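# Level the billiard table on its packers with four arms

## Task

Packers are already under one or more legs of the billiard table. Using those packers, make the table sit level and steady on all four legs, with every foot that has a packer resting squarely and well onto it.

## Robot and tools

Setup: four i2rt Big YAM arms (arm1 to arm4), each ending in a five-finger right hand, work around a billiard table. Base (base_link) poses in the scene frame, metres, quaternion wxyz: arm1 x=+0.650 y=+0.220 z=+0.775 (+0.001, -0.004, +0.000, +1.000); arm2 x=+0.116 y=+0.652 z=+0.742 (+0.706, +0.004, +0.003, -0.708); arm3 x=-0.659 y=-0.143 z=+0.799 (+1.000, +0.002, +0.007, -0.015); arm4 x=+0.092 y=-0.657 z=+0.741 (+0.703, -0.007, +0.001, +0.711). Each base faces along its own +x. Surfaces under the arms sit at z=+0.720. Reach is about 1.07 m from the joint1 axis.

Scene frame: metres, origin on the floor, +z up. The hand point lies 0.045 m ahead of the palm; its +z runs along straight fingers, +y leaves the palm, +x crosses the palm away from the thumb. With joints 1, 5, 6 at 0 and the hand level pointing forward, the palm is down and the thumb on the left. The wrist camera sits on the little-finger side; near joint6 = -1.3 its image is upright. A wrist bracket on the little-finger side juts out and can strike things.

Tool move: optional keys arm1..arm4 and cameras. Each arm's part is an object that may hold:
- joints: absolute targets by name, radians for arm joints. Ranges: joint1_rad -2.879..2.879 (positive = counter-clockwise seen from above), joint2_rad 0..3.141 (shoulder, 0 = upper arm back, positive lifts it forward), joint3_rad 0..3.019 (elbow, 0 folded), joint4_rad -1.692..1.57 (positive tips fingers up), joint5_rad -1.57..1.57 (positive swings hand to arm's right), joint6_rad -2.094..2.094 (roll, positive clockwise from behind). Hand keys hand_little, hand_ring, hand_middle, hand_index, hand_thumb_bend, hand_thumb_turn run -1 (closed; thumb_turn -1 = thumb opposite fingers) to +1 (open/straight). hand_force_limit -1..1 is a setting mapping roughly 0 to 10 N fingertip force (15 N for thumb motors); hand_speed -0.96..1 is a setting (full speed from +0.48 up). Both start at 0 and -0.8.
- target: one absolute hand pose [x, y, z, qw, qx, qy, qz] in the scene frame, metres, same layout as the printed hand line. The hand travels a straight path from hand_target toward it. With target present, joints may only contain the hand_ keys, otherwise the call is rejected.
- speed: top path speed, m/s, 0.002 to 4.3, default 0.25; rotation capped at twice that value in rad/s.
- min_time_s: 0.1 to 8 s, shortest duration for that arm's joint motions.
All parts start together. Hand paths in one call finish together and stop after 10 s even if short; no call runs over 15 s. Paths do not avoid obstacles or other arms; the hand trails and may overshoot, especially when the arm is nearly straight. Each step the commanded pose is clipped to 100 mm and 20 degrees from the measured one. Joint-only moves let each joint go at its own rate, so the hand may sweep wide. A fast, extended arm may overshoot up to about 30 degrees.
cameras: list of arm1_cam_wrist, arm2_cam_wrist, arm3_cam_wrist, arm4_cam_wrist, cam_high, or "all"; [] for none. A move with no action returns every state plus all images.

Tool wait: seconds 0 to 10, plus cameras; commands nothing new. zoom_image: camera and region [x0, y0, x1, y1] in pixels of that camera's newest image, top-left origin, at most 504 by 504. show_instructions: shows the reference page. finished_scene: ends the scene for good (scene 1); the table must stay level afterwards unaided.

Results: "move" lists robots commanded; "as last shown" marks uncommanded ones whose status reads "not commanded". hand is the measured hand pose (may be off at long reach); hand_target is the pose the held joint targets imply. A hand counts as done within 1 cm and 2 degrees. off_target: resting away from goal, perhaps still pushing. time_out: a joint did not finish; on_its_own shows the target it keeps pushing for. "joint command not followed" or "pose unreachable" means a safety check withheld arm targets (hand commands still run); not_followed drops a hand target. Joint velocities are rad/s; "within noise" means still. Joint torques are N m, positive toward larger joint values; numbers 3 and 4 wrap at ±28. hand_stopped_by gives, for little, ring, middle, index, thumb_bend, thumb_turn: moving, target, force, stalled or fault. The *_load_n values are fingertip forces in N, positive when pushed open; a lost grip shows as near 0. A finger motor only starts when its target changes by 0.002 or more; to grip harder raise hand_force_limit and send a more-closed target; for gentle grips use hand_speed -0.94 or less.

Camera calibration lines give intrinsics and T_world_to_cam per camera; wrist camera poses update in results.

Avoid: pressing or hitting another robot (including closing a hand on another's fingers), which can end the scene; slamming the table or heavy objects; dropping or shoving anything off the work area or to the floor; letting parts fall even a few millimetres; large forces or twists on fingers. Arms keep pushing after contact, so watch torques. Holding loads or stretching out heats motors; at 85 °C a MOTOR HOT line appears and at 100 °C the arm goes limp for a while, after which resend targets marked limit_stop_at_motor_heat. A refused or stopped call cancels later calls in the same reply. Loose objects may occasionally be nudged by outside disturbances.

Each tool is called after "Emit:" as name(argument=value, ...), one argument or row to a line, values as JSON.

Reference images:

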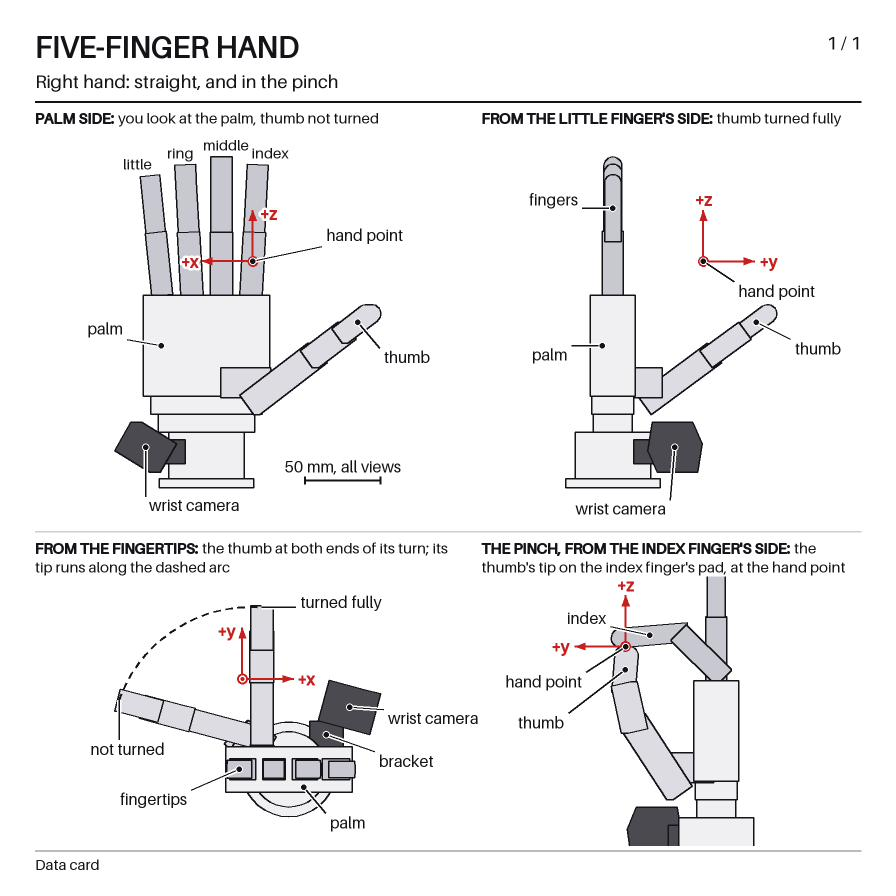

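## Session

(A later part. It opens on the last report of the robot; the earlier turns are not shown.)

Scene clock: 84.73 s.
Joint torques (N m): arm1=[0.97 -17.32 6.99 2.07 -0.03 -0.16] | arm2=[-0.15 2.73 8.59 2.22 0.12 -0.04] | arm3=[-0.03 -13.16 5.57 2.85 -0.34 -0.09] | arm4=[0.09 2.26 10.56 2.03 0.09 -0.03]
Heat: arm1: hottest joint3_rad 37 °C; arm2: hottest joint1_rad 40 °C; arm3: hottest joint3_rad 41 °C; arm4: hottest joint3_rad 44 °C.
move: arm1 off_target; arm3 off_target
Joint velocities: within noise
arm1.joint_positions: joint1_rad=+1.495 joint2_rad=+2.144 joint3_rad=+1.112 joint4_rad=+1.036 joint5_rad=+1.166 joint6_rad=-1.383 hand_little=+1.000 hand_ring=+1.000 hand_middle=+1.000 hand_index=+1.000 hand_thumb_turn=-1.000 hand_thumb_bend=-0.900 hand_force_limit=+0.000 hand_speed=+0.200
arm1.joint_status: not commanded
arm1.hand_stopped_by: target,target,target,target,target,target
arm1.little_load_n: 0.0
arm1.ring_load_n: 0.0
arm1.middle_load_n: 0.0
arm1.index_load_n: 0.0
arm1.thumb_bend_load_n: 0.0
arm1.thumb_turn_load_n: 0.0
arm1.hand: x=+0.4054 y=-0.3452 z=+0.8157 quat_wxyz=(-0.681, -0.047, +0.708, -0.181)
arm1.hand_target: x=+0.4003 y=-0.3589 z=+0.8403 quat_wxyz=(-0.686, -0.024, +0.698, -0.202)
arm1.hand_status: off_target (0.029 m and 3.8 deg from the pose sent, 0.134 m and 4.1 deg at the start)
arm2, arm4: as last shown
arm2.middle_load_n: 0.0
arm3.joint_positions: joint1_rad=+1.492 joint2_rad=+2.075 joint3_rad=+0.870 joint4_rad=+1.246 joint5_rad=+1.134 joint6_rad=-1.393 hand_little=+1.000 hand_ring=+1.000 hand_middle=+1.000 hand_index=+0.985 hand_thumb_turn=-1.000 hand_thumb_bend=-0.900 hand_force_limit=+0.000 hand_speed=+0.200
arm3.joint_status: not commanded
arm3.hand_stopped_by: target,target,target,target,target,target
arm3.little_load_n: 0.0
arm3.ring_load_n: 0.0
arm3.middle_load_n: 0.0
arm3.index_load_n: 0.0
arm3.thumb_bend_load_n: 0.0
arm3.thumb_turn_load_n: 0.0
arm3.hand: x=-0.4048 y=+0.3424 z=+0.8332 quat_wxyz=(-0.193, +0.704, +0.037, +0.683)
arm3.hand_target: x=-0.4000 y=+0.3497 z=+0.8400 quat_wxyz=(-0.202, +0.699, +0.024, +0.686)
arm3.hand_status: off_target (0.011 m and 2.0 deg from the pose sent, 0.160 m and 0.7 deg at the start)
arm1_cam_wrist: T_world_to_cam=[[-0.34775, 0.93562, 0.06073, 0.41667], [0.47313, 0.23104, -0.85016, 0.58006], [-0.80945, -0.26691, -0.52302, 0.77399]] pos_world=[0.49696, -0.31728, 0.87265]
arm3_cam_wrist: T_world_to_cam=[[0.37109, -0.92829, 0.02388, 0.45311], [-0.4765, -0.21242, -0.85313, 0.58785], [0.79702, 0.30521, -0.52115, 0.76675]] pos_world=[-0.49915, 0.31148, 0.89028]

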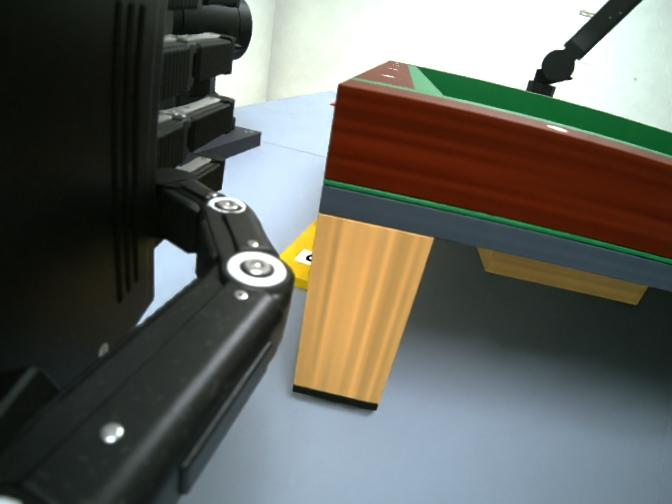

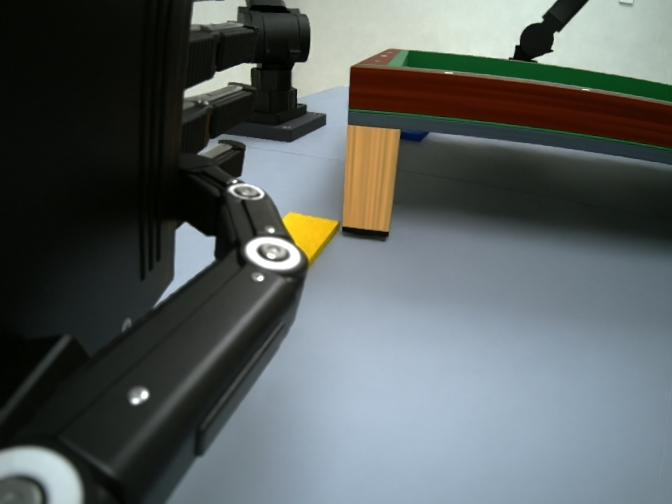

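Emit:
move(
  cameras=["cam_high", "arm4_cam_wrist", "arm2_cam_wrist"],
)

Scene clock: 100.17 s.
Joint torques (N m): arm1=[0.97 -17.26 7.01 2.09 -0.03 -0.16] | arm2=[-0.26 1.96 8.64 2.17 0.14 0] | arm3=[0.15 -12.63 5.6 2.81 -0.31 -0.11] | arm4=[-0.44 2.73 10.67 2.24 0.08 -0.03]
Heat: arm1: hottest joint2_rad 37 °C; arm2: hottest joint1_rad 40 °C; arm3: hottest joint3_rad 41 °C; arm4: hottest joint3_rad 44 °C.
Joint velocities: within noise
arm1.joint_positions: joint1_rad=+1.495 joint2_rad=+2.144 joint3_rad=+1.112 joint4_rad=+1.036 joint5_rad=+1.166 joint6_rad=-1.383 hand_little=+1.000 hand_ring=+1.000 hand_middle=+1.000 hand_index=+1.000 hand_thumb_turn=-1.000 hand_thumb_bend=-0.900 hand_force_limit=+0.000 hand_speed=+0.200
arm1.joint_status: not commanded
arm1.hand_stopped_by: target,target,target,target,target,target
arm1.little_load_n: 0.0
arm1.ring_load_n: 0.0
arm1.middle_load_n: 0.0
arm1.index_load_n: 0.0
arm1.thumb_bend_load_n: 0.0
arm1.thumb_turn_load_n: 0.0
arm1.hand: x=+0.4054 y=-0.3452 z=+0.8157 quat_wxyz=(-0.681, -0.047, +0.708, -0.181) (m; scene frame)
arm1.hand_target: x=+0.4003 y=-0.3589 z=+0.8403 quat_wxyz=(-0.686, -0.024, +0.698, -0.202) (m; scene frame)
arm1.hand_status: off_target (0.029 m and 3.8 deg from the pose sent, 0.134 m and 4.1 deg at the start)
arm2.joint_positions: joint1_rad=-0.853 joint2_rad=+0.579 joint3_rad=+1.349 joint4_rad=-1.403 joint5_rad=+0.194 joint6_rad=-1.581 hand_little=+1.000 hand_ring=+1.000 hand_middle=+1.000 hand_index=+1.000 hand_thumb_turn=+1.000 hand_thumb_bend=+1.000 hand_force_limit=+0.000 hand_speed=-0.800
arm2.joint_status: not commanded
arm2.hand_stopped_by: target,target,target,target,target,target
arm2.little_load_n: 0.0
arm2.ring_load_n: 0.5
arm2.middle_load_n: 0.0
arm2.index_load_n: 0.0
arm2.thumb_bend_load_n: 0.0
arm2.thumb_turn_load_n: 0.0
arm2.hand: x=-0.1004 y=+0.5877 z=+1.2280 quat_wxyz=(+0.451, +0.276, -0.846, +0.070) (m; scene frame)
arm2.hand_target: x=-0.0996 y=+0.5883 z=+1.2370 quat_wxyz=(+0.460, +0.274, -0.842, +0.074) (m; scene frame)
arm2.hand_status: not commanded
arm3.joint_positions: joint1_rad=+1.492 joint2_rad=+2.075 joint3_rad=+0.870 joint4_rad=+1.246 joint5_rad=+1.134 joint6_rad=-1.393 hand_little=+1.000 hand_ring=+1.000 hand_middle=+1.000 hand_index=+0.985 hand_thumb_turn=-1.000 hand_thumb_bend=-0.900 hand_force_limit=+0.000 hand_speed=+0.200
arm3.joint_status: not commanded
arm3.hand_stopped_by: target,target,target,target,target,target
arm3.little_load_n: 0.0
arm3.ring_load_n: 0.0
arm3.middle_load_n: 0.0
arm3.index_load_n: -0.5
arm3.thumb_bend_load_n: 0.0
arm3.thumb_turn_load_n: 0.0
arm3.hand: x=-0.4048 y=+0.3424 z=+0.8332 quat_wxyz=(-0.193, +0.704, +0.037, +0.683) (m; scene frame)
arm3.hand_target: x=-0.4000 y=+0.3497 z=+0.8400 quat_wxyz=(-0.202, +0.699, +0.024, +0.686) (m; scene frame)
arm3.hand_status: off_target (0.011 m and 2.0 deg from the pose sent, 0.160 m and 0.7 deg at the start)
arm4.joint_positions: joint1_rad=-0.387 joint2_rad=+0.621 joint3_rad=+1.372 joint4_rad=-1.283 joint5_rad=+0.075 joint6_rad=-1.403 hand_little=+1.000 hand_ring=+1.000 hand_middle=+1.000 hand_index=+1.000 hand_thumb_turn=+1.000 hand_thumb_bend=+1.000 hand_force_limit=+0.000 hand_speed=-0.800
arm4.joint_status: not commanded
arm4.hand_stopped_by: target,target,target,target,target,target
arm4.little_load_n: 0.0
arm4.ring_load_n: 0.0
arm4.middle_load_n: 0.0
arm4.index_load_n: 0.0
arm4.thumb_bend_load_n: 0.0
arm4.thumb_turn_load_n: 0.0
arm4.hand: x=+0.2392 y=-0.4541 z=+1.2384 quat_wxyz=(-0.281, +0.764, +0.414, +0.407) (m; scene frame)
arm4.hand_target: x=+0.2386 y=-0.4553 z=+1.2474 quat_wxyz=(-0.287, +0.760, +0.412, +0.413) (m; scene frame)
arm4.hand_status: not commanded
pictures: arm2_cam_wrist, arm4_cam_wrist, cam_high

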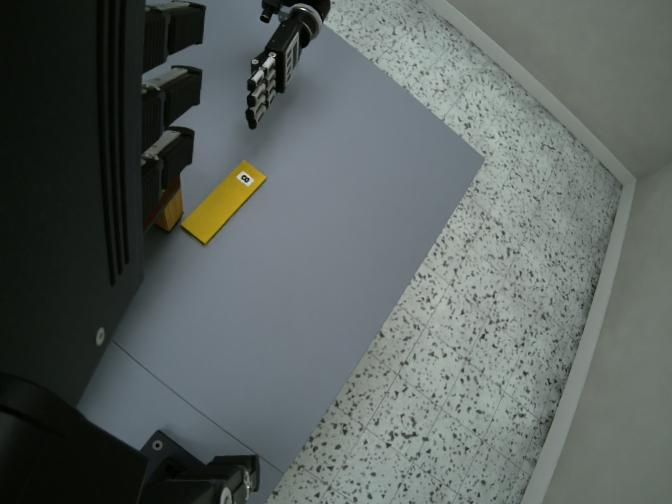

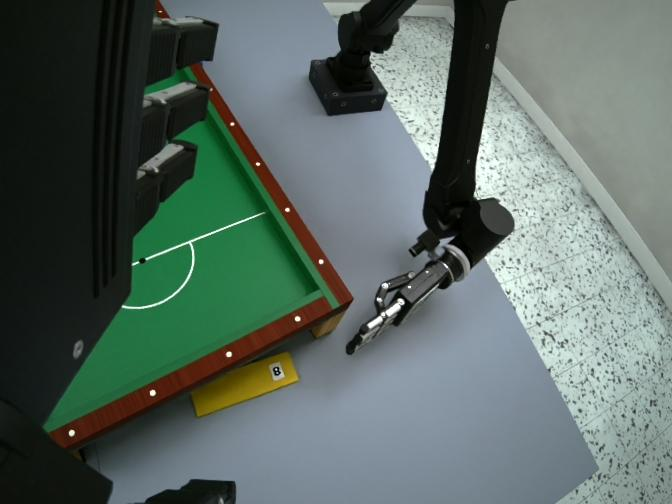

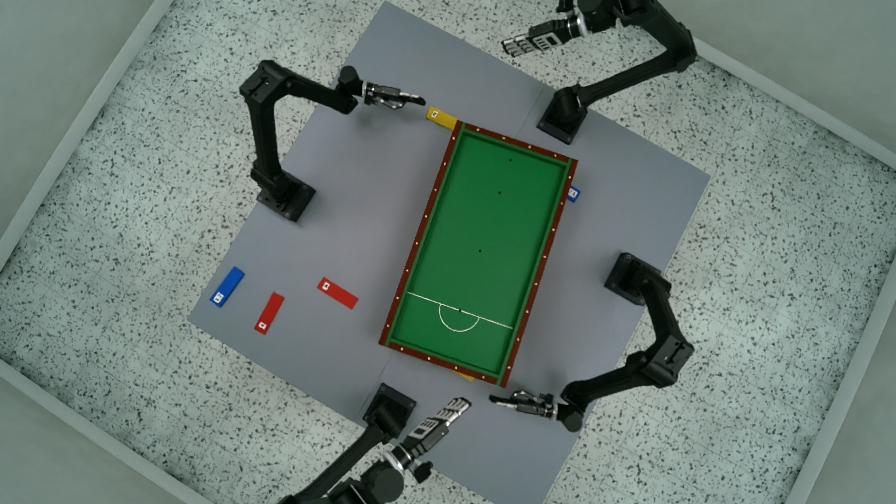

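Emit:
move(
  arm3={"target": [-0.36, 0.36, 0.81, 0.2211, -0.6345, -0.0179, -0.7406], "speed": 0.15},
  arm1={"target": [0.52, -0.32, 0.86, 0.688, 0.024, -0.7004, 0.203], "speed": 0.15},
  cameras=["arm1_cam_wrist", "arm3_cam_wrist"],
)

Scene clock: 116.80 s.
Joint torques (N m): arm1=[1.61 -16.38 3.86 1.87 0.01 -0.16] | arm2=[-0.73 1.9 8.42 2.29 0.05 -0.07] | arm3=[0.26 -12.45 4.66 2.7 -0.53 -0.19] | arm4=[-0.44 2.02 10.71 1.99 0.11 -0.09]
Heat: arm1: hottest joint2_rad 38 °C; arm2: hottest joint1_rad 40 °C; arm3: hottest joint3_rad 41 °C; arm4: hottest joint3_rad 45 °C.
move: arm1 off_target; arm3 off_target
Joint velocities: within noise
arm1.joint_positions: joint1_rad=+1.710 joint2_rad=+2.064 joint3_rad=+1.038 joint4_rad=+1.156 joint5_rad=+1.382 joint6_rad=-1.465 hand_little=+1.000 hand_ring=+1.000 hand_middle=+1.000 hand_index=+1.000 hand_thumb_turn=-1.000 hand_thumb_bend=-0.900 hand_force_limit=+0.000 hand_speed=+0.200
arm1.joint_status: not commanded
arm1.hand_stopped_by: target,target,target,target,target,target
arm1.little_load_n: 0.0
arm1.ring_load_n: 0.0
arm1.middle_load_n: 0.0
arm1.index_load_n: 0.5
arm1.thumb_bend_load_n: 0.0
arm1.thumb_turn_load_n: 0.0
arm1.hand: x=+0.5208 y=-0.3216 z=+0.8490 quat_wxyz=(-0.685, -0.031, +0.700, -0.197)
arm1.hand_target: x=+0.5199 y=-0.3200 z=+0.8598 quat_wxyz=(-0.686, -0.024, +0.699, -0.202)
arm1.hand_status: off_target (0.011 m and 1.0 deg from the pose sent, 0.126 m and 3.8 deg at the start)
arm2, arm4: as last shown
arm2.ring_load_n: 0.0
arm3.joint_positions: joint1_rad=+1.418 joint2_rad=+2.244 joint3_rad=+0.965 joint4_rad=+1.539 joint5_rad=+1.043 joint6_rad=-1.543 hand_little=+1.000 hand_ring=+1.000 hand_middle=+1.000 hand_index=+0.985 hand_thumb_turn=-1.000 hand_thumb_bend=-0.900 hand_force_limit=+0.000 hand_speed=+0.200
arm3.joint_status: not commanded
arm3.hand_stopped_by: target,target,target,target,target,target
arm3.little_load_n: 0.0
arm3.ring_load_n: 0.0
arm3.middle_load_n: 0.0
arm3.index_load_n: 0.0
arm3.thumb_bend_load_n: 0.0
arm3.thumb_turn_load_n: 0.0
arm3.hand: x=-0.3644 y=+0.3576 z=+0.8143 quat_wxyz=(-0.218, +0.664, +0.022, +0.715)
arm3.hand_target: x=-0.3598 y=+0.3600 z=+0.8103 quat_wxyz=(-0.216, +0.661, +0.020, +0.719)
arm3.hand_status: off_target (0.007 m and 4.5 deg from the pose sent, 0.054 m and 11.1 deg at the start; a joint's target at an end of its range on 34 of 50 steps)
arm1_cam_wrist: T_world_to_cam=[[-0.34581, 0.93812, 0.01879, 0.46813], [0.46682, 0.18938, -0.86384, 0.54974], [-0.81394, -0.28995, -0.50342, 0.86947]] pos_world=[0.61294, -0.29116, 0.9038]
arm3_cam_wrist: T_world_to_cam=[[0.3736, -0.92755, -0.00867, 0.47986], [-0.39316, -0.14988, -0.90717, 0.64625], [0.84015, 0.34233, -0.42067, 0.6407]] pos_world=[-0.46348, 0.32262, 0.85994]

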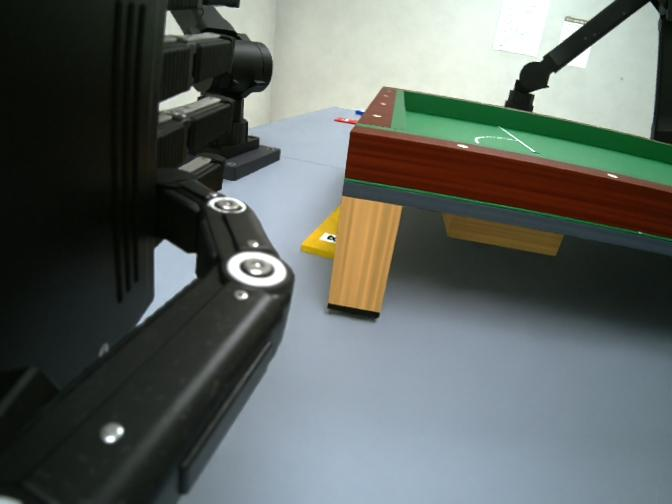

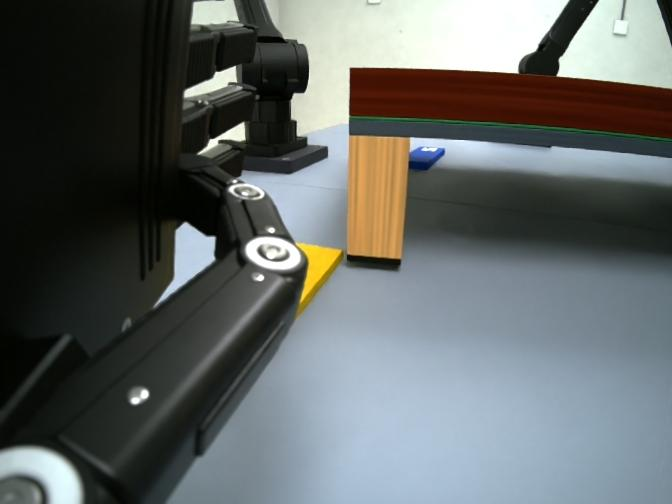

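Emit:
zoom_image(
  camera="arm3_cam_wrist",
  region=[325, 220, 425, 290],
)

Emit:
zoom_image(
  camera="arm1_cam_wrist",
  region=[305, 270, 405, 340],
)

Emit:
zoom_image(
  camera="arm3_cam_wrist",
  region=[395, 120, 595, 220],
)

Scaled by 5.040 from the camera's image (finer frame: 960x720).

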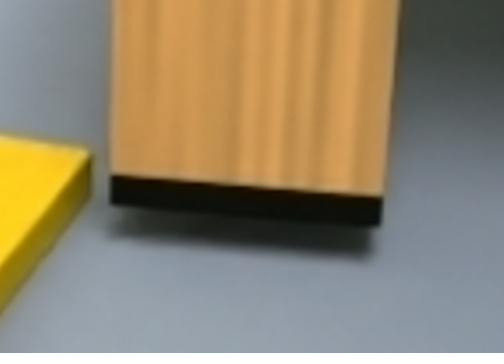

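Scaled by 5.040 from the camera's image (finer frame: 960x720).

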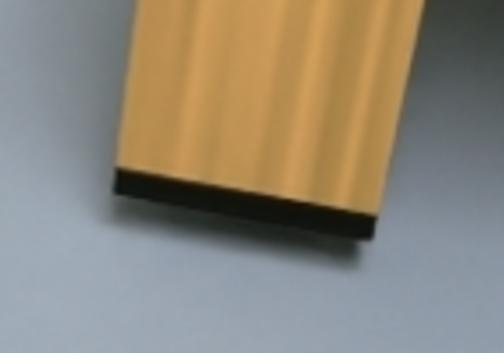

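Scaled by 2.520 from the camera's image (finer frame: 960x720).

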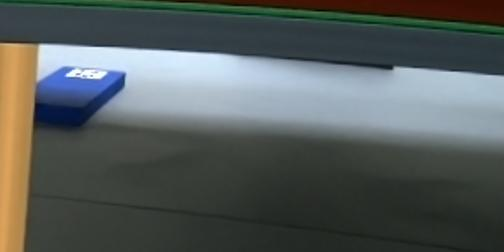

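Emit:
move(
  arm3={"target": [-0.42, 0.25, 1.12, 0.203, -0.7006, -0.0243, -0.688], "speed": 0.3},
  arm1={"target": [0.50, -0.20, 1.15, 0.688, 0.024, -0.7004, 0.203], "speed": 0.3},
)

Scene clock: 131.23 s.
Joint torques (N m): arm1=[1.2 -7.36 11.07 1.01 -0.13 0.08] | arm2=[-0.15 2.08 8.66 2.3 0.17 -0.03] | arm3=[1.44 -5.77 11.26 1.54 -0.19 0.1] | arm4=[-0.15 2.37 10.65 1.89 0.13 -0.01]
Heat: arm1: hottest joint2_rad 39 °C; arm2: hottest joint1_rad 40 °C; arm3: hottest joint3_rad 41 °C; arm4: hottest joint3_rad 45 °C.
move: arm1 off_target; arm3 off_target
Joint velocities: within noise
arm1.joint_positions: joint1_rad=+1.710 joint2_rad=+1.255 joint3_rad=+0.910 joint4_rad=+0.473 joint5_rad=+1.383 joint6_rad=-1.506 hand_little=+1.000 hand_ring=+1.000 hand_middle=+1.000 hand_index=+1.000 hand_thumb_turn=-1.000 hand_thumb_bend=-0.900 hand_force_limit=+0.000 hand_speed=+0.200
arm1.joint_status: not commanded
arm1.hand_stopped_by: target,target,target,target,target,target
arm1.little_load_n: 0.0
arm1.ring_load_n: 0.0
arm1.middle_load_n: 0.0
arm1.index_load_n: 0.0
arm1.thumb_bend_load_n: 0.0
arm1.thumb_turn_load_n: 0.0
arm1.hand: x=+0.5002 y=-0.1904 z=+1.1283 quat_wxyz=(-0.689, -0.046, +0.700, -0.182)
arm1.hand_target: x=+0.5001 y=-0.1988 z=+1.1498 quat_wxyz=(-0.687, -0.024, +0.698, -0.203)
arm1.hand_status: off_target (0.024 m and 3.5 deg from the pose sent, 0.325 m and 1.0 deg at the start)
arm2, arm4: as last shown
arm2.middle_load_n: 0.5
arm3.joint_positions: joint1_rad=+1.508 joint2_rad=+1.217 joint3_rad=+0.773 joint4_rad=+0.522 joint5_rad=+1.163 joint6_rad=-1.422 hand_little=+1.000 hand_ring=+1.000 hand_middle=+1.000 hand_index=+0.985 hand_thumb_turn=-1.000 hand_thumb_bend=-0.900 hand_force_limit=+0.000 hand_speed=+0.200
arm3.joint_status: not commanded
arm3.hand_stopped_by: target,target,target,target,target,target
arm3.little_load_n: 0.0
arm3.ring_load_n: 0.0
arm3.middle_load_n: 0.0
arm3.index_load_n: 0.0
arm3.thumb_bend_load_n: 0.0
arm3.thumb_turn_load_n: 0.0
arm3.hand: x=-0.4177 y=+0.2385 z=+1.1109 quat_wxyz=(-0.192, +0.699, +0.030, +0.688)
arm3.hand_target: x=-0.4202 y=+0.2495 z=+1.1199 quat_wxyz=(-0.202, +0.698, +0.024, +0.686)
arm3.hand_status: off_target (0.015 m and 1.4 deg from the pose sent, 0.329 m and 5.5 deg at the start)
pictures: none

Emit:
move(
  arm3={"joints": {"joint1_rad": -0.3, "joint2_rad": 1.217, "joint3_rad": 0.9, "joint4_rad": 0.35, "joint5_rad": 0.0, "joint6_rad": -1.35}, "min_time_s": 4},
  arm1={"joints": {"joint1_rad": -0.8, "joint2_rad": 1.1, "joint3_rad": 0.8, "joint4_rad": 0.4, "joint5_rad": -1.0, "joint6_rad": -1.35}, "min_time_s": 4},
  cameras=["arm1_cam_wrist", "arm3_cam_wrist"],
)

Scene clock: 138.93 s.
Joint torques (N m): arm1=[1.49 -7.06 7.05 1.36 0.02 0.02] | arm2=[-0.79 2.61 8.36 2.52 0.16 -0.09] | arm3=[0.73 -7.71 12.96 1.95 -0.28 0.06] | arm4=[-0.73 2.78 10.59 2.1 0.11 -0.03]
Heat: arm1: hottest joint2_rad 38 °C; arm2: hottest joint1_rad 39 °C; arm3: hottest joint3_rad 42 °C; arm4: hottest joint3_rad 45 °C.
move: arm1 done; arm3 done
Joint velocities: within noise
arm1.joint_positions: joint1_rad=-0.801 joint2_rad=+1.114 joint3_rad=+0.807 joint4_rad=+0.407 joint5_rad=-0.998 joint6_rad=-1.364 hand_little=+1.000 hand_ring=+1.000 hand_middle=+1.000 hand_index=+1.000 hand_thumb_turn=-1.000 hand_thumb_bend=-0.900 hand_force_limit=+0.000 hand_speed=+0.200
arm1.joint_status: all done
arm1.hand_stopped_by: target,target,target,target,target,target
arm1.little_load_n: 0.0
arm1.ring_load_n: 0.0
arm1.middle_load_n: 0.0
arm1.index_load_n: 0.0
arm1.thumb_bend_load_n: 0.0
arm1.thumb_turn_load_n: 0.0
arm1.hand: x=+0.1988 y=+0.4901 z=+1.1363 quat_wxyz=(-0.714, -0.025, +0.690, -0.116)
arm1.hand_target: x=+0.2015 y=+0.4857 z=+1.1370 quat_wxyz=(-0.713, -0.022, +0.690, -0.122)
arm1.hand_status: not commanded
arm2, arm4: as last shown
arm2.middle_load_n: 0.0
arm3.joint_positions: joint1_rad=-0.301 joint2_rad=+1.217 joint3_rad=+0.854 joint4_rad=+0.364 joint5_rad=+0.002 joint6_rad=-1.364 hand_little=+1.000 hand_ring=+1.000 hand_middle=+1.000 hand_index=+0.985 hand_thumb_turn=-1.000 hand_thumb_bend=-0.900 hand_force_limit=+0.000 hand_speed=+0.200
arm3.joint_status: all done
arm3.hand_stopped_by: target,target,target,target,target,target
arm3.little_load_n: 0.5
arm3.ring_load_n: 0.0
arm3.middle_load_n: 0.0
arm3.index_load_n: 0.0
arm3.thumb_bend_load_n: 0.0
arm3.thumb_turn_load_n: 0.0
arm3.hand: x=-0.1235 y=-0.3830 z=+1.1225 quat_wxyz=(+0.045, +0.686, -0.189, +0.701)
arm3.hand_target: x=-0.1157 y=-0.3841 z=+1.1466 quat_wxyz=(+0.039, +0.674, -0.190, +0.713)
arm3.hand_status: not commanded
arm1_cam_wrist: T_world_to_cam=[[-0.21732, 0.96733, 0.13052, -0.57694], [0.44383, 0.21702, -0.86943, 0.7919], [-0.86936, -0.13102, -0.4765, 0.88984]] pos_world=[0.29674, 0.50282, 1.18782]
arm3_cam_wrist: T_world_to_cam=[[-0.27588, -0.96036, 0.03985, -0.44171], [-0.52578, 0.11607, -0.84267, 0.92263], [0.80464, -0.25343, -0.53696, 0.71935]] pos_world=[-0.21558, -0.34898, 1.18134]

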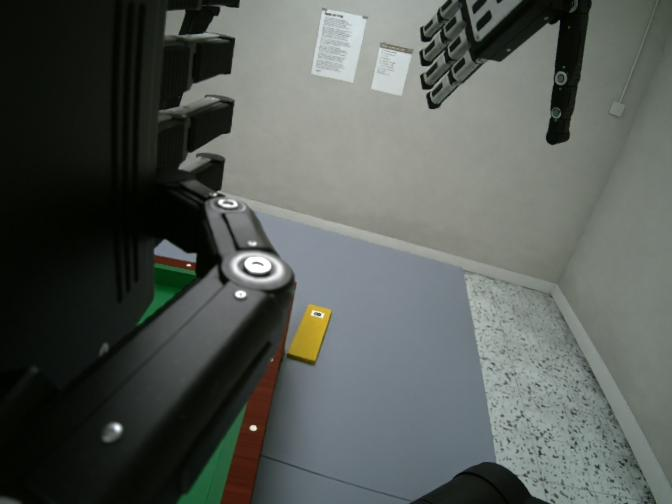

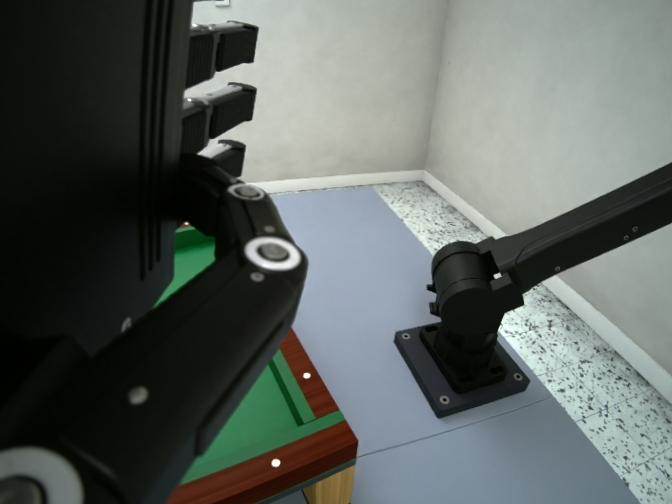

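Emit:
move(
  arm3={"target": [-0.30, -0.37, 1.0, -0.0118, -0.6105, 0.1737, -0.7727], "speed": 0.3},
  arm1={"target": [0.42, 0.51, 1.0, 0.7406, 0.0179, -0.6345, 0.2211], "speed": 0.3},
)

Emit:
move(
  arm3={"target": [-0.21, -0.40, 0.83, -0.0118, -0.6105, 0.1737, -0.7727], "speed": 0.2},
  arm1={"target": [0.38, 0.51, 0.83, 0.7406, 0.0179, -0.6345, 0.2211], "speed": 0.2},
  cameras=["arm1_cam_wrist", "arm3_cam_wrist"],
)

Scene clock: 144.23 s.
Joint torques (N m): arm1=[1.2 -3.96 5.67 0.84 0.23 -0.08] | arm2=[-0.56 1.79 8.65 2.06 0.13 0.02] | arm3=[-0.5 -1.79 5.98 3.21 -0.23 0.08] | arm4=[-0.32 2.43 10.67 2.17 0.13 -0.04]
Heat: arm1: hottest joint2_rad 38 °C; arm2: hottest joint1_rad 39 °C; arm3: hottest joint3_rad 43 °C; arm4: hottest joint3_rad 45 °C.
move: arm1 off_target; arm3 done
Joint velocities: within noise
arm1.joint_positions: joint1_rad=-1.451 joint2_rad=+1.096 joint3_rad=+0.383 joint4_rad=+1.029 joint5_rad=-1.577 joint6_rad=-0.974 hand_little=+1.000 hand_ring=+1.000 hand_middle=+1.000 hand_index=+1.000 hand_thumb_turn=-1.000 hand_thumb_bend=-0.900 hand_force_limit=+0.000 hand_speed=+0.200
arm1.joint_status: not commanded
arm1.hand_stopped_by: target,target,target,target,target,target
arm1.little_load_n: 0.0
arm1.ring_load_n: 0.0
arm1.middle_load_n: 0.0
arm1.index_load_n: 0.0
arm1.thumb_bend_load_n: 0.0
arm1.thumb_turn_load_n: 0.0
arm1.hand: x=+0.4185 y=+0.5114 z=+0.9984 quat_wxyz=(-0.689, +0.056, +0.708, -0.141)
arm1.hand_target: x=+0.4192 y=+0.5099 z=+0.9999 quat_wxyz=(-0.689, +0.056, +0.708, -0.141)
arm1.hand_status: off_target (0.003 m and 16.2 deg from the pose sent, 0.260 m and 14.0 deg at the start; a joint's target at an end of its range on 28 of 52 steps)
arm2, arm4: as last shown
arm3.joint_positions: joint1_rad=-0.553 joint2_rad=+1.098 joint3_rad=+0.187 joint4_rad=+1.120 joint5_rad=-0.288 joint6_rad=-1.259 hand_little=+1.000 hand_ring=+1.000 hand_middle=+1.000 hand_index=+0.985 hand_thumb_turn=-1.000 hand_thumb_bend=-0.900 hand_force_limit=+0.000 hand_speed=+0.200
arm3.joint_status: not commanded
arm3.hand_stopped_by: target,target,target,target,target,target
arm3.little_load_n: 0.0
arm3.ring_load_n: 0.0
arm3.middle_load_n: 0.0
arm3.index_load_n: 0.0
arm3.thumb_bend_load_n: 0.0
arm3.thumb_turn_load_n: 0.0
arm3.hand: x=-0.2988 y=-0.3688 z=+1.0001 quat_wxyz=(+0.015, +0.615, -0.170, +0.770)
arm3.hand_target: x=-0.3001 y=-0.3700 z=+0.9999 quat_wxyz=(+0.012, +0.611, -0.174, +0.772)
arm3.hand_status: done (0.002 m and 0.8 deg from the pose sent, 0.215 m and 12.6 deg at the start)
pictures: none

Scene clock: 146.23 s.
Joint torques (N m): arm1=[1.96 -8.35 3.17 1.47 -0.21 -0.2] | arm2=[0.38 1.79 8.5 2.25 0.14 -0.11] | arm3=[1.61 -8.59 2.43 3.43 -0.09 -0.16] | arm4=[-0.15 2.37 10.61 1.91 0.06 -0.03]
Heat: arm1: hottest joint2_rad 38 °C; arm2: hottest joint1_rad 39 °C; arm3: hottest joint3_rad 42 °C; arm4: hottest joint3_rad 45 °C.
move: arm1 off_target; arm3 off_target
Joint velocities: within noise
arm1.joint_positions: joint1_rad=-1.340 joint2_rad=+1.772 joint3_rad=+0.336 joint4_rad=+1.246 joint5_rad=-1.577 joint6_rad=-1.435 hand_little=+1.000 hand_ring=+1.000 hand_middle=+1.000 hand_index=+1.000 hand_thumb_turn=-1.000 hand_thumb_bend=-0.900 hand_force_limit=+0.000 hand_speed=+0.200
arm1.joint_status: not commanded
arm1.hand_stopped_by: target,target,target,target,target,target
arm1.little_load_n: 0.0
arm1.ring_load_n: 0.0
arm1.middle_load_n: 0.0
arm1.index_load_n: 0.0
arm1.thumb_bend_load_n: 0.0
arm1.thumb_turn_load_n: 0.0
arm1.hand: x=+0.3848 y=+0.5010 z=+0.8204 quat_wxyz=(-0.677, +0.032, +0.709, -0.195)
arm1.hand_target: x=+0.3799 y=+0.5096 z=+0.8301 quat_wxyz=(-0.682, +0.009, +0.709, -0.180)
arm1.hand_status: off_target (0.014 m and 12.9 deg from the pose sent, 0.173 m and 16.2 deg at the start; a joint's target at an end of its range on 55 of 60 steps)
arm2, arm4: as last shown
arm2.index_load_n: 0.5
arm3.joint_positions: joint1_rad=-0.483 joint2_rad=+1.940 joint3_rad=+0.410 joint4_rad=+1.539 joint5_rad=-0.208 joint6_rad=-1.268 hand_little=+1.000 hand_ring=+1.000 hand_middle=+1.000 hand_index=+0.985 hand_thumb_turn=-1.000 hand_thumb_bend=-0.900 hand_force_limit=+0.000 hand_speed=+0.200
arm3.joint_status: not commanded
arm3.hand_stopped_by: target,target,target,target,target,target
arm3.little_load_n: 0.0
arm3.ring_load_n: 0.0
arm3.middle_load_n: 0.0
arm3.index_load_n: 0.0
arm3.thumb_bend_load_n: 0.0
arm3.thumb_turn_load_n: 0.0
arm3.hand: x=-0.2160 y=-0.4008 z=+0.8242 quat_wxyz=(+0.001, +0.677, -0.211, +0.705)
arm3.hand_target: x=-0.2099 y=-0.4001 z=+0.8306 quat_wxyz=(+0.006, +0.671, -0.200, +0.714)
arm3.hand_status: off_target (0.008 m and 11.7 deg from the pose sent, 0.194 m and 0.8 deg at the start; a joint's target at an end of its range on 48 of 60 steps)
arm1_cam_wrist: T_world_to_cam=[[-0.25968, 0.96298, -0.07229, -0.32098], [0.51946, 0.07619, -0.85109, 0.45873], [-0.81408, -0.25856, -0.52002, 0.98072]] pos_world=[0.47674, 0.52772, 0.87721]
arm3_cam_wrist: T_world_to_cam=[[-0.24919, -0.96695, -0.05406, -0.39187], [-0.49974, 0.1762, -0.84807, 0.65883], [0.82956, -0.18431, -0.52712, 0.65409]] pos_world=[-0.31101, -0.37445, 0.88233]

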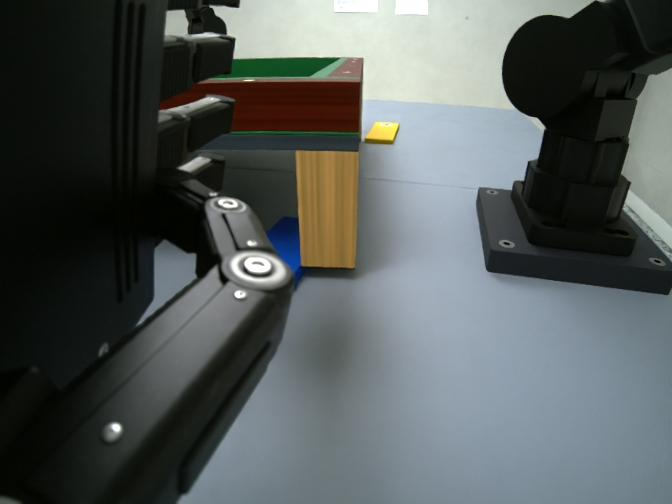

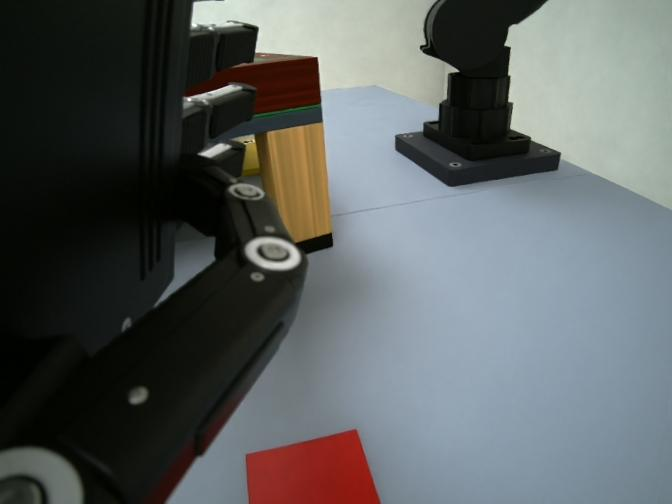

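Emit:
zoom_image(
  camera="arm3_cam_wrist",
  region=[260, 200, 360, 270],
)

Emit:
zoom_image(
  camera="arm1_cam_wrist",
  region=[265, 210, 375, 290],
)

Scaled by 5.040 from the camera's image (finer frame: 960x720).

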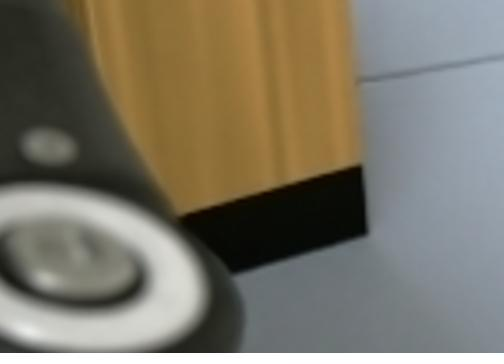

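Scaled by 4.582 from the camera's image (finer frame: 960x720).

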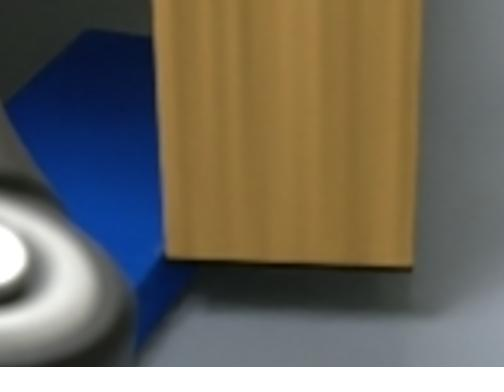

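Emit:
zoom_image(
  camera="arm1_cam_wrist",
  region=[280, 70, 400, 280],
)

Emit:
zoom_image(
  camera="arm3_cam_wrist",
  region=[230, 45, 350, 255],
)

Scaled by 2.400 from the camera's image (finer frame: 960x720).

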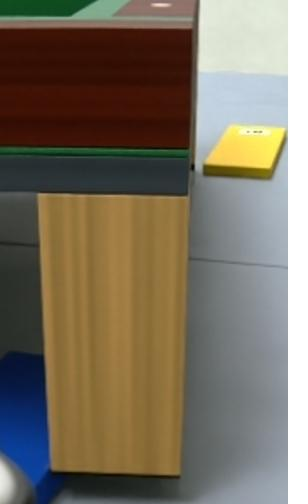

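Scaled by 2.400 from the camera's image (finer frame: 960x720).

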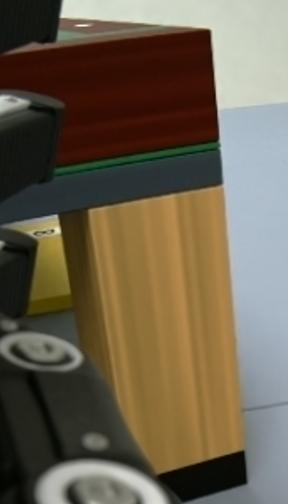

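Emit:
move(
  arm3={"target": [-0.35, -0.30, 1.12, -0.0118, -0.6105, 0.1737, -0.7727], "speed": 0.3},
  arm1={"target": [0.46, 0.48, 1.1, 0.713, -0.098, -0.694, 0.0806], "speed": 0.3},
  cameras=["cam_high"],
)

Emit:
zoom_image(
  camera="cam_high",
  region=[400, 90, 620, 220],
)

Emit:
zoom_image(
  camera="cam_high",
  region=[300, 270, 540, 410],
)

Scene clock: 260.90 s.
Joint torques (N m): arm1=[0.73 0.62 10.14 1.66 0.43 0.05] | arm2=[-1.14 2.43 8.59 2.24 0.1 -0.09] | arm3=[1.32 1.79 12.79 1.87 -0.11 -0.18] | arm4=[-0.32 2.26 10.66 2.18 0.12 -0.05]
Heat: arm1: hottest joint2_rad 36 °C; arm2: hottest joint1_rad 39 °C; arm3: hottest joint3_rad 40 °C; arm4: hottest joint3_rad 46 °C.
move: arm1 off_target; arm3 off_target
Joint velocities: within noise
arm1.joint_positions: joint1_rad=-1.583 joint2_rad=+0.673 joint3_rad=+0.387 joint4_rad=+0.829 joint5_rad=-1.545 joint6_rad=-0.739 hand_little=+1.000 hand_ring=+1.000 hand_middle=+1.000 hand_index=+1.000 hand_thumb_turn=-1.000 hand_thumb_bend=-0.900 hand_force_limit=+0.000 hand_speed=+0.200
arm1.joint_status: not commanded
arm1.hand_stopped_by: target,target,target,target,target,target
arm1.little_load_n: 0.0
arm1.ring_load_n: 0.0
arm1.middle_load_n: 0.0
arm1.index_load_n: 0.0
arm1.thumb_bend_load_n: 0.0
arm1.thumb_turn_load_n: 0.0
arm1.hand: x=+0.4579 y=+0.4730 z=+1.0796 quat_wxyz=(-0.703, +0.113, +0.696, -0.090)
arm1.hand_target: x=+0.4597 y=+0.4794 z=+1.0997 quat_wxyz=(-0.705, +0.103, +0.697, -0.075)
arm1.hand_status: off_target (0.022 m and 2.3 deg from the pose sent, 0.290 m and 15.8 deg at the start; a joint's target at an end of its range on 1 of 69 steps)
arm2, arm4: as last shown
arm2.index_load_n: 0.0
arm3.joint_positions: joint1_rad=-0.350 joint2_rad=+0.305 joint3_rad=+0.282 joint4_rad=+0.216 joint5_rad=-0.080 joint6_rad=-1.278 hand_little=+1.000 hand_ring=+1.000 hand_middle=+1.000 hand_index=+0.985 hand_thumb_turn=-1.000 hand_thumb_bend=-0.900 hand_force_limit=+0.000 hand_speed=+0.200
arm3.joint_status: not commanded
arm3.hand_stopped_by: target,target,target,target,target,target
arm3.little_load_n: 0.0
arm3.ring_load_n: 0.0
arm3.middle_load_n: 0.0
arm3.index_load_n: 0.0
arm3.thumb_bend_load_n: 0.0
arm3.thumb_turn_load_n: 0.0
arm3.hand: x=-0.3527 y=-0.3008 z=+1.1006 quat_wxyz=(+0.008, +0.615, -0.182, +0.767)
arm3.hand_target: x=-0.3508 y=-0.2997 z=+1.1198 quat_wxyz=(+0.012, +0.610, -0.174, +0.773)
arm3.hand_status: off_target (0.020 m and 1.3 deg from the pose sent, 0.340 m and 11.8 deg at the start)
arm4.thumb_bend_load_n: 0.5

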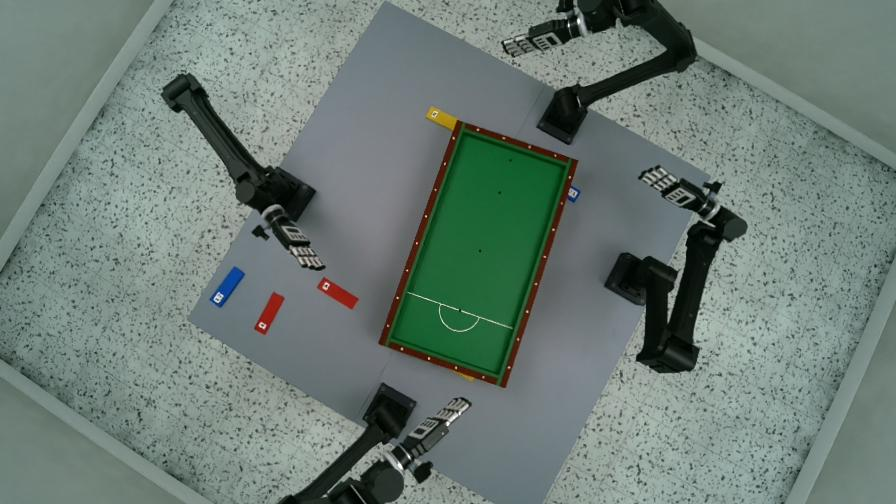

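Scaled by 2.291.

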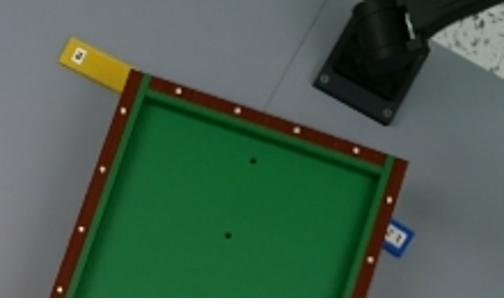

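Scaled by 2.100.

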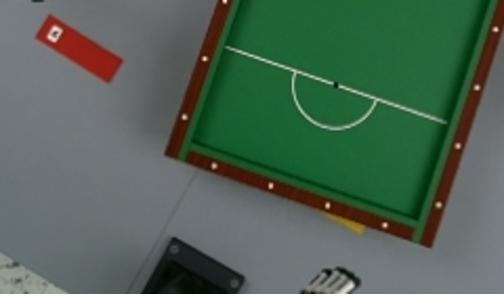

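Emit:
move(
  arm3={"joints": {"joint1_rad": 0.85, "joint2_rad": 1.2, "joint3_rad": 0.85, "joint4_rad": 0.19, "joint5_rad": 0.4, "joint6_rad": 0.0}, "min_time_s": 4},
)

Emit:
move(
  arm3={"target": [-0.30, 0.22, 0.87, 0.5421, -0.6461, 0.4116, -0.3454], "speed": 0.25},
  cameras=["arm3_cam_wrist", "cam_high"],
)

Scene clock: 283.67 s.
Joint torques (N m): arm1=[0.73 0.97 10.15 1.52 0.43 0.03] | arm2=[-0.32 2.32 8.49 2.3 0.13 -0.11] | arm3=[1.08 -6.18 12.7 1.94 -0.05 0.12] | arm4=[-0.67 2.61 10.65 2.11 0.11 -0.04]
Heat: arm1: hottest joint3_rad 38 °C; arm2: hottest joint1_rad 39 °C; arm3: hottest joint3_rad 42 °C; arm4: hottest joint3_rad 46 °C.
move: arm3 done
Joint velocities: within noise
arm1, arm2, arm4: as last shown
arm1.joint_positions: joint1_rad=-1.583 joint2_rad=+0.673 joint3_rad=+0.387 joint4_rad=+0.830 joint5_rad=-1.545 joint6_rad=-0.737 hand_little=+1.000 hand_ring=+1.000 hand_middle=+1.000 hand_index=+1.000 hand_thumb_turn=-1.000 hand_thumb_bend=-0.900 hand_force_limit=+0.000 hand_speed=+0.200
arm1.hand: x=+0.4579 y=+0.4730 z=+1.0796 quat_wxyz=(-0.703, +0.114, +0.696, -0.090)
arm3.joint_positions: joint1_rad=+0.847 joint2_rad=+1.190 joint3_rad=+0.805 joint4_rad=+0.203 joint5_rad=+0.399 joint6_rad=-0.014 hand_little=+1.000 hand_ring=+1.000 hand_middle=+1.000 hand_index=+0.985 hand_thumb_turn=-1.000 hand_thumb_bend=-0.900 hand_force_limit=+0.000 hand_speed=+0.200
arm3.joint_status: all done
arm3.hand_stopped_by: target,target,target,target,target,target
arm3.little_load_n: 0.0
arm3.ring_load_n: 0.0
arm3.middle_load_n: 0.0
arm3.index_load_n: 0.0
arm3.thumb_bend_load_n: 0.0
arm3.thumb_turn_load_n: 0.5
arm3.hand: x=-0.2454 y=+0.2221 z=+1.0505 quat_wxyz=(-0.523, +0.658, -0.395, +0.371)
arm3.hand_target: x=-0.2389 y=+0.2320 z=+1.0700 quat_wxyz=(-0.534, +0.648, -0.398, +0.369)
arm3.hand_status: not commanded
arm4.thumb_bend_load_n: 0.0
pictures: none

Scene clock: 285.23 s.
Joint torques (N m): arm1=[0.73 1.03 10.15 1.54 0.43 0.03] | arm2=[0.15 2.32 8.44 2.14 0.14 -0.04] | arm3=[1.61 -7.82 5 3.37 -0.02 0.08] | arm4=[-0.03 2.43 10.56 2.19 0.09 0]
Heat: arm1: hottest joint3_rad 38 °C; arm2: hottest joint1_rad 39 °C; arm3: hottest joint3_rad 42 °C; arm4: hottest joint3_rad 46 °C.
move: arm3 done
Joint velocities: within noise
arm1: as last shown
arm1.thumb_turn_load_n: 0.5
arm2.joint_positions: joint1_rad=-0.853 joint2_rad=+0.579 joint3_rad=+1.349 joint4_rad=-1.403 joint5_rad=+0.194 joint6_rad=-1.581 hand_little=+1.000 hand_ring=+1.000 hand_middle=+1.000 hand_index=+1.000 hand_thumb_turn=+1.000 hand_thumb_bend=+1.000 hand_force_limit=+0.000 hand_speed=-0.800
arm2.joint_status: not commanded
arm2.hand_stopped_by: target,target,target,target,target,target
arm2.little_load_n: 0.0
arm2.ring_load_n: 0.0
arm2.middle_load_n: 0.0
arm2.index_load_n: 0.0
arm2.thumb_bend_load_n: 0.0
arm2.thumb_turn_load_n: 0.0
arm2.hand: x=-0.1004 y=+0.5877 z=+1.2280 quat_wxyz=(+0.451, +0.276, -0.846, +0.070)
arm2.hand_target: x=-0.0996 y=+0.5883 z=+1.2370 quat_wxyz=(+0.460, +0.274, -0.842, +0.074)
arm2.hand_status: not commanded
arm3.joint_positions: joint1_rad=+0.922 joint2_rad=+1.517 joint3_rad=+0.466 joint4_rad=+0.851 joint5_rad=+0.458 joint6_rad=+0.059 hand_little=+1.000 hand_ring=+1.000 hand_middle=+1.000 hand_index=+0.985 hand_thumb_turn=-1.000 hand_thumb_bend=-0.900 hand_force_limit=+0.000 hand_speed=+0.200
arm3.joint_status: not commanded
arm3.hand_stopped_by: target,target,target,target,target,target
arm3.little_load_n: 0.0
arm3.ring_load_n: 0.0
arm3.middle_load_n: 0.0
arm3.index_load_n: 0.0
arm3.thumb_bend_load_n: 0.0
arm3.thumb_turn_load_n: 0.0
arm3.hand: x=-0.2973 y=+0.2155 z=+0.8664 quat_wxyz=(-0.532, +0.653, -0.410, +0.350)
arm3.hand_target: x=-0.3000 y=+0.2199 z=+0.8700 quat_wxyz=(-0.542, +0.646, -0.412, +0.345)
arm3.hand_status: done (0.006 m and 1.5 deg from the pose sent, 0.189 m and 4.4 deg at the start)
arm4.joint_positions: joint1_rad=-0.387 joint2_rad=+0.621 joint3_rad=+1.372 joint4_rad=-1.283 joint5_rad=+0.075 joint6_rad=-1.403 hand_little=+1.000 hand_ring=+1.000 hand_middle=+1.000 hand_index=+1.000 hand_thumb_turn=+1.000 hand_thumb_bend=+1.000 hand_force_limit=+0.000 hand_speed=-0.800
arm4.joint_status: not commanded
arm4.hand_stopped_by: target,target,target,target,target,target
arm4.little_load_n: 0.0
arm4.ring_load_n: 0.0
arm4.middle_load_n: 0.0
arm4.index_load_n: 0.0
arm4.thumb_bend_load_n: 0.0
arm4.thumb_turn_load_n: 0.0
arm4.hand: x=+0.2392 y=-0.4541 z=+1.2384 quat_wxyz=(-0.281, +0.764, +0.414, +0.407)
arm4.hand_target: x=+0.2386 y=-0.4553 z=+1.2474 quat_wxyz=(-0.287, +0.760, +0.412, +0.413)
arm4.hand_status: not commanded
arm3_cam_wrist: T_world_to_cam=[[-0.00886, -0.29443, -0.95563, 0.89374], [-0.8496, 0.50622, -0.14808, -0.23623], [0.52736, 0.81059, -0.25463, 0.31701]] pos_world=[-0.35995, 0.12576, 0.89983]

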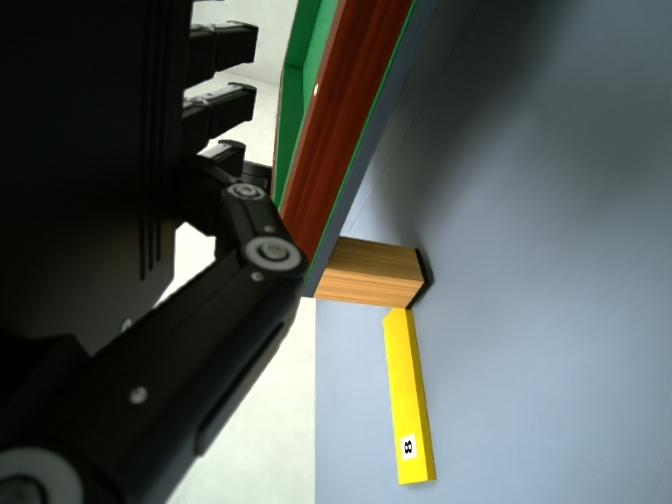

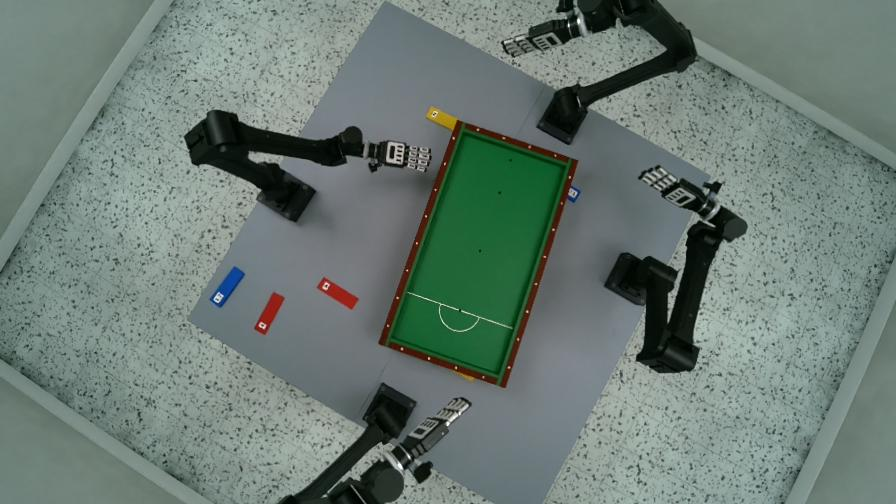

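Emit:
zoom_image(
  camera="arm3_cam_wrist",
  region=[290, 180, 450, 340],
)

Emit:
zoom_image(
  camera="arm3_cam_wrist",
  region=[350, 290, 470, 500],
)

Scaled by 3.150 from the camera's image (finer frame: 960x720).

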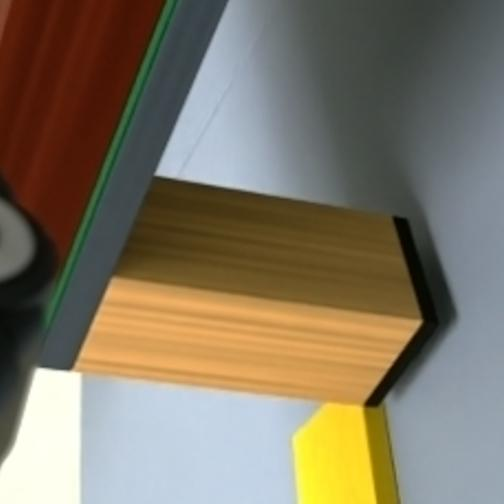

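Scaled by 2.400 from the camera's image (finer frame: 960x720).

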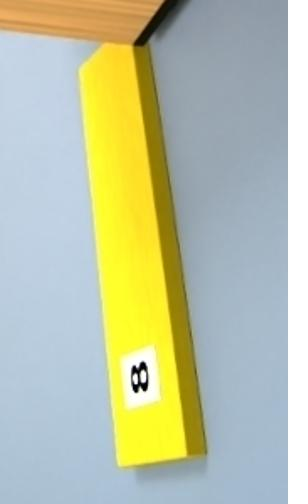

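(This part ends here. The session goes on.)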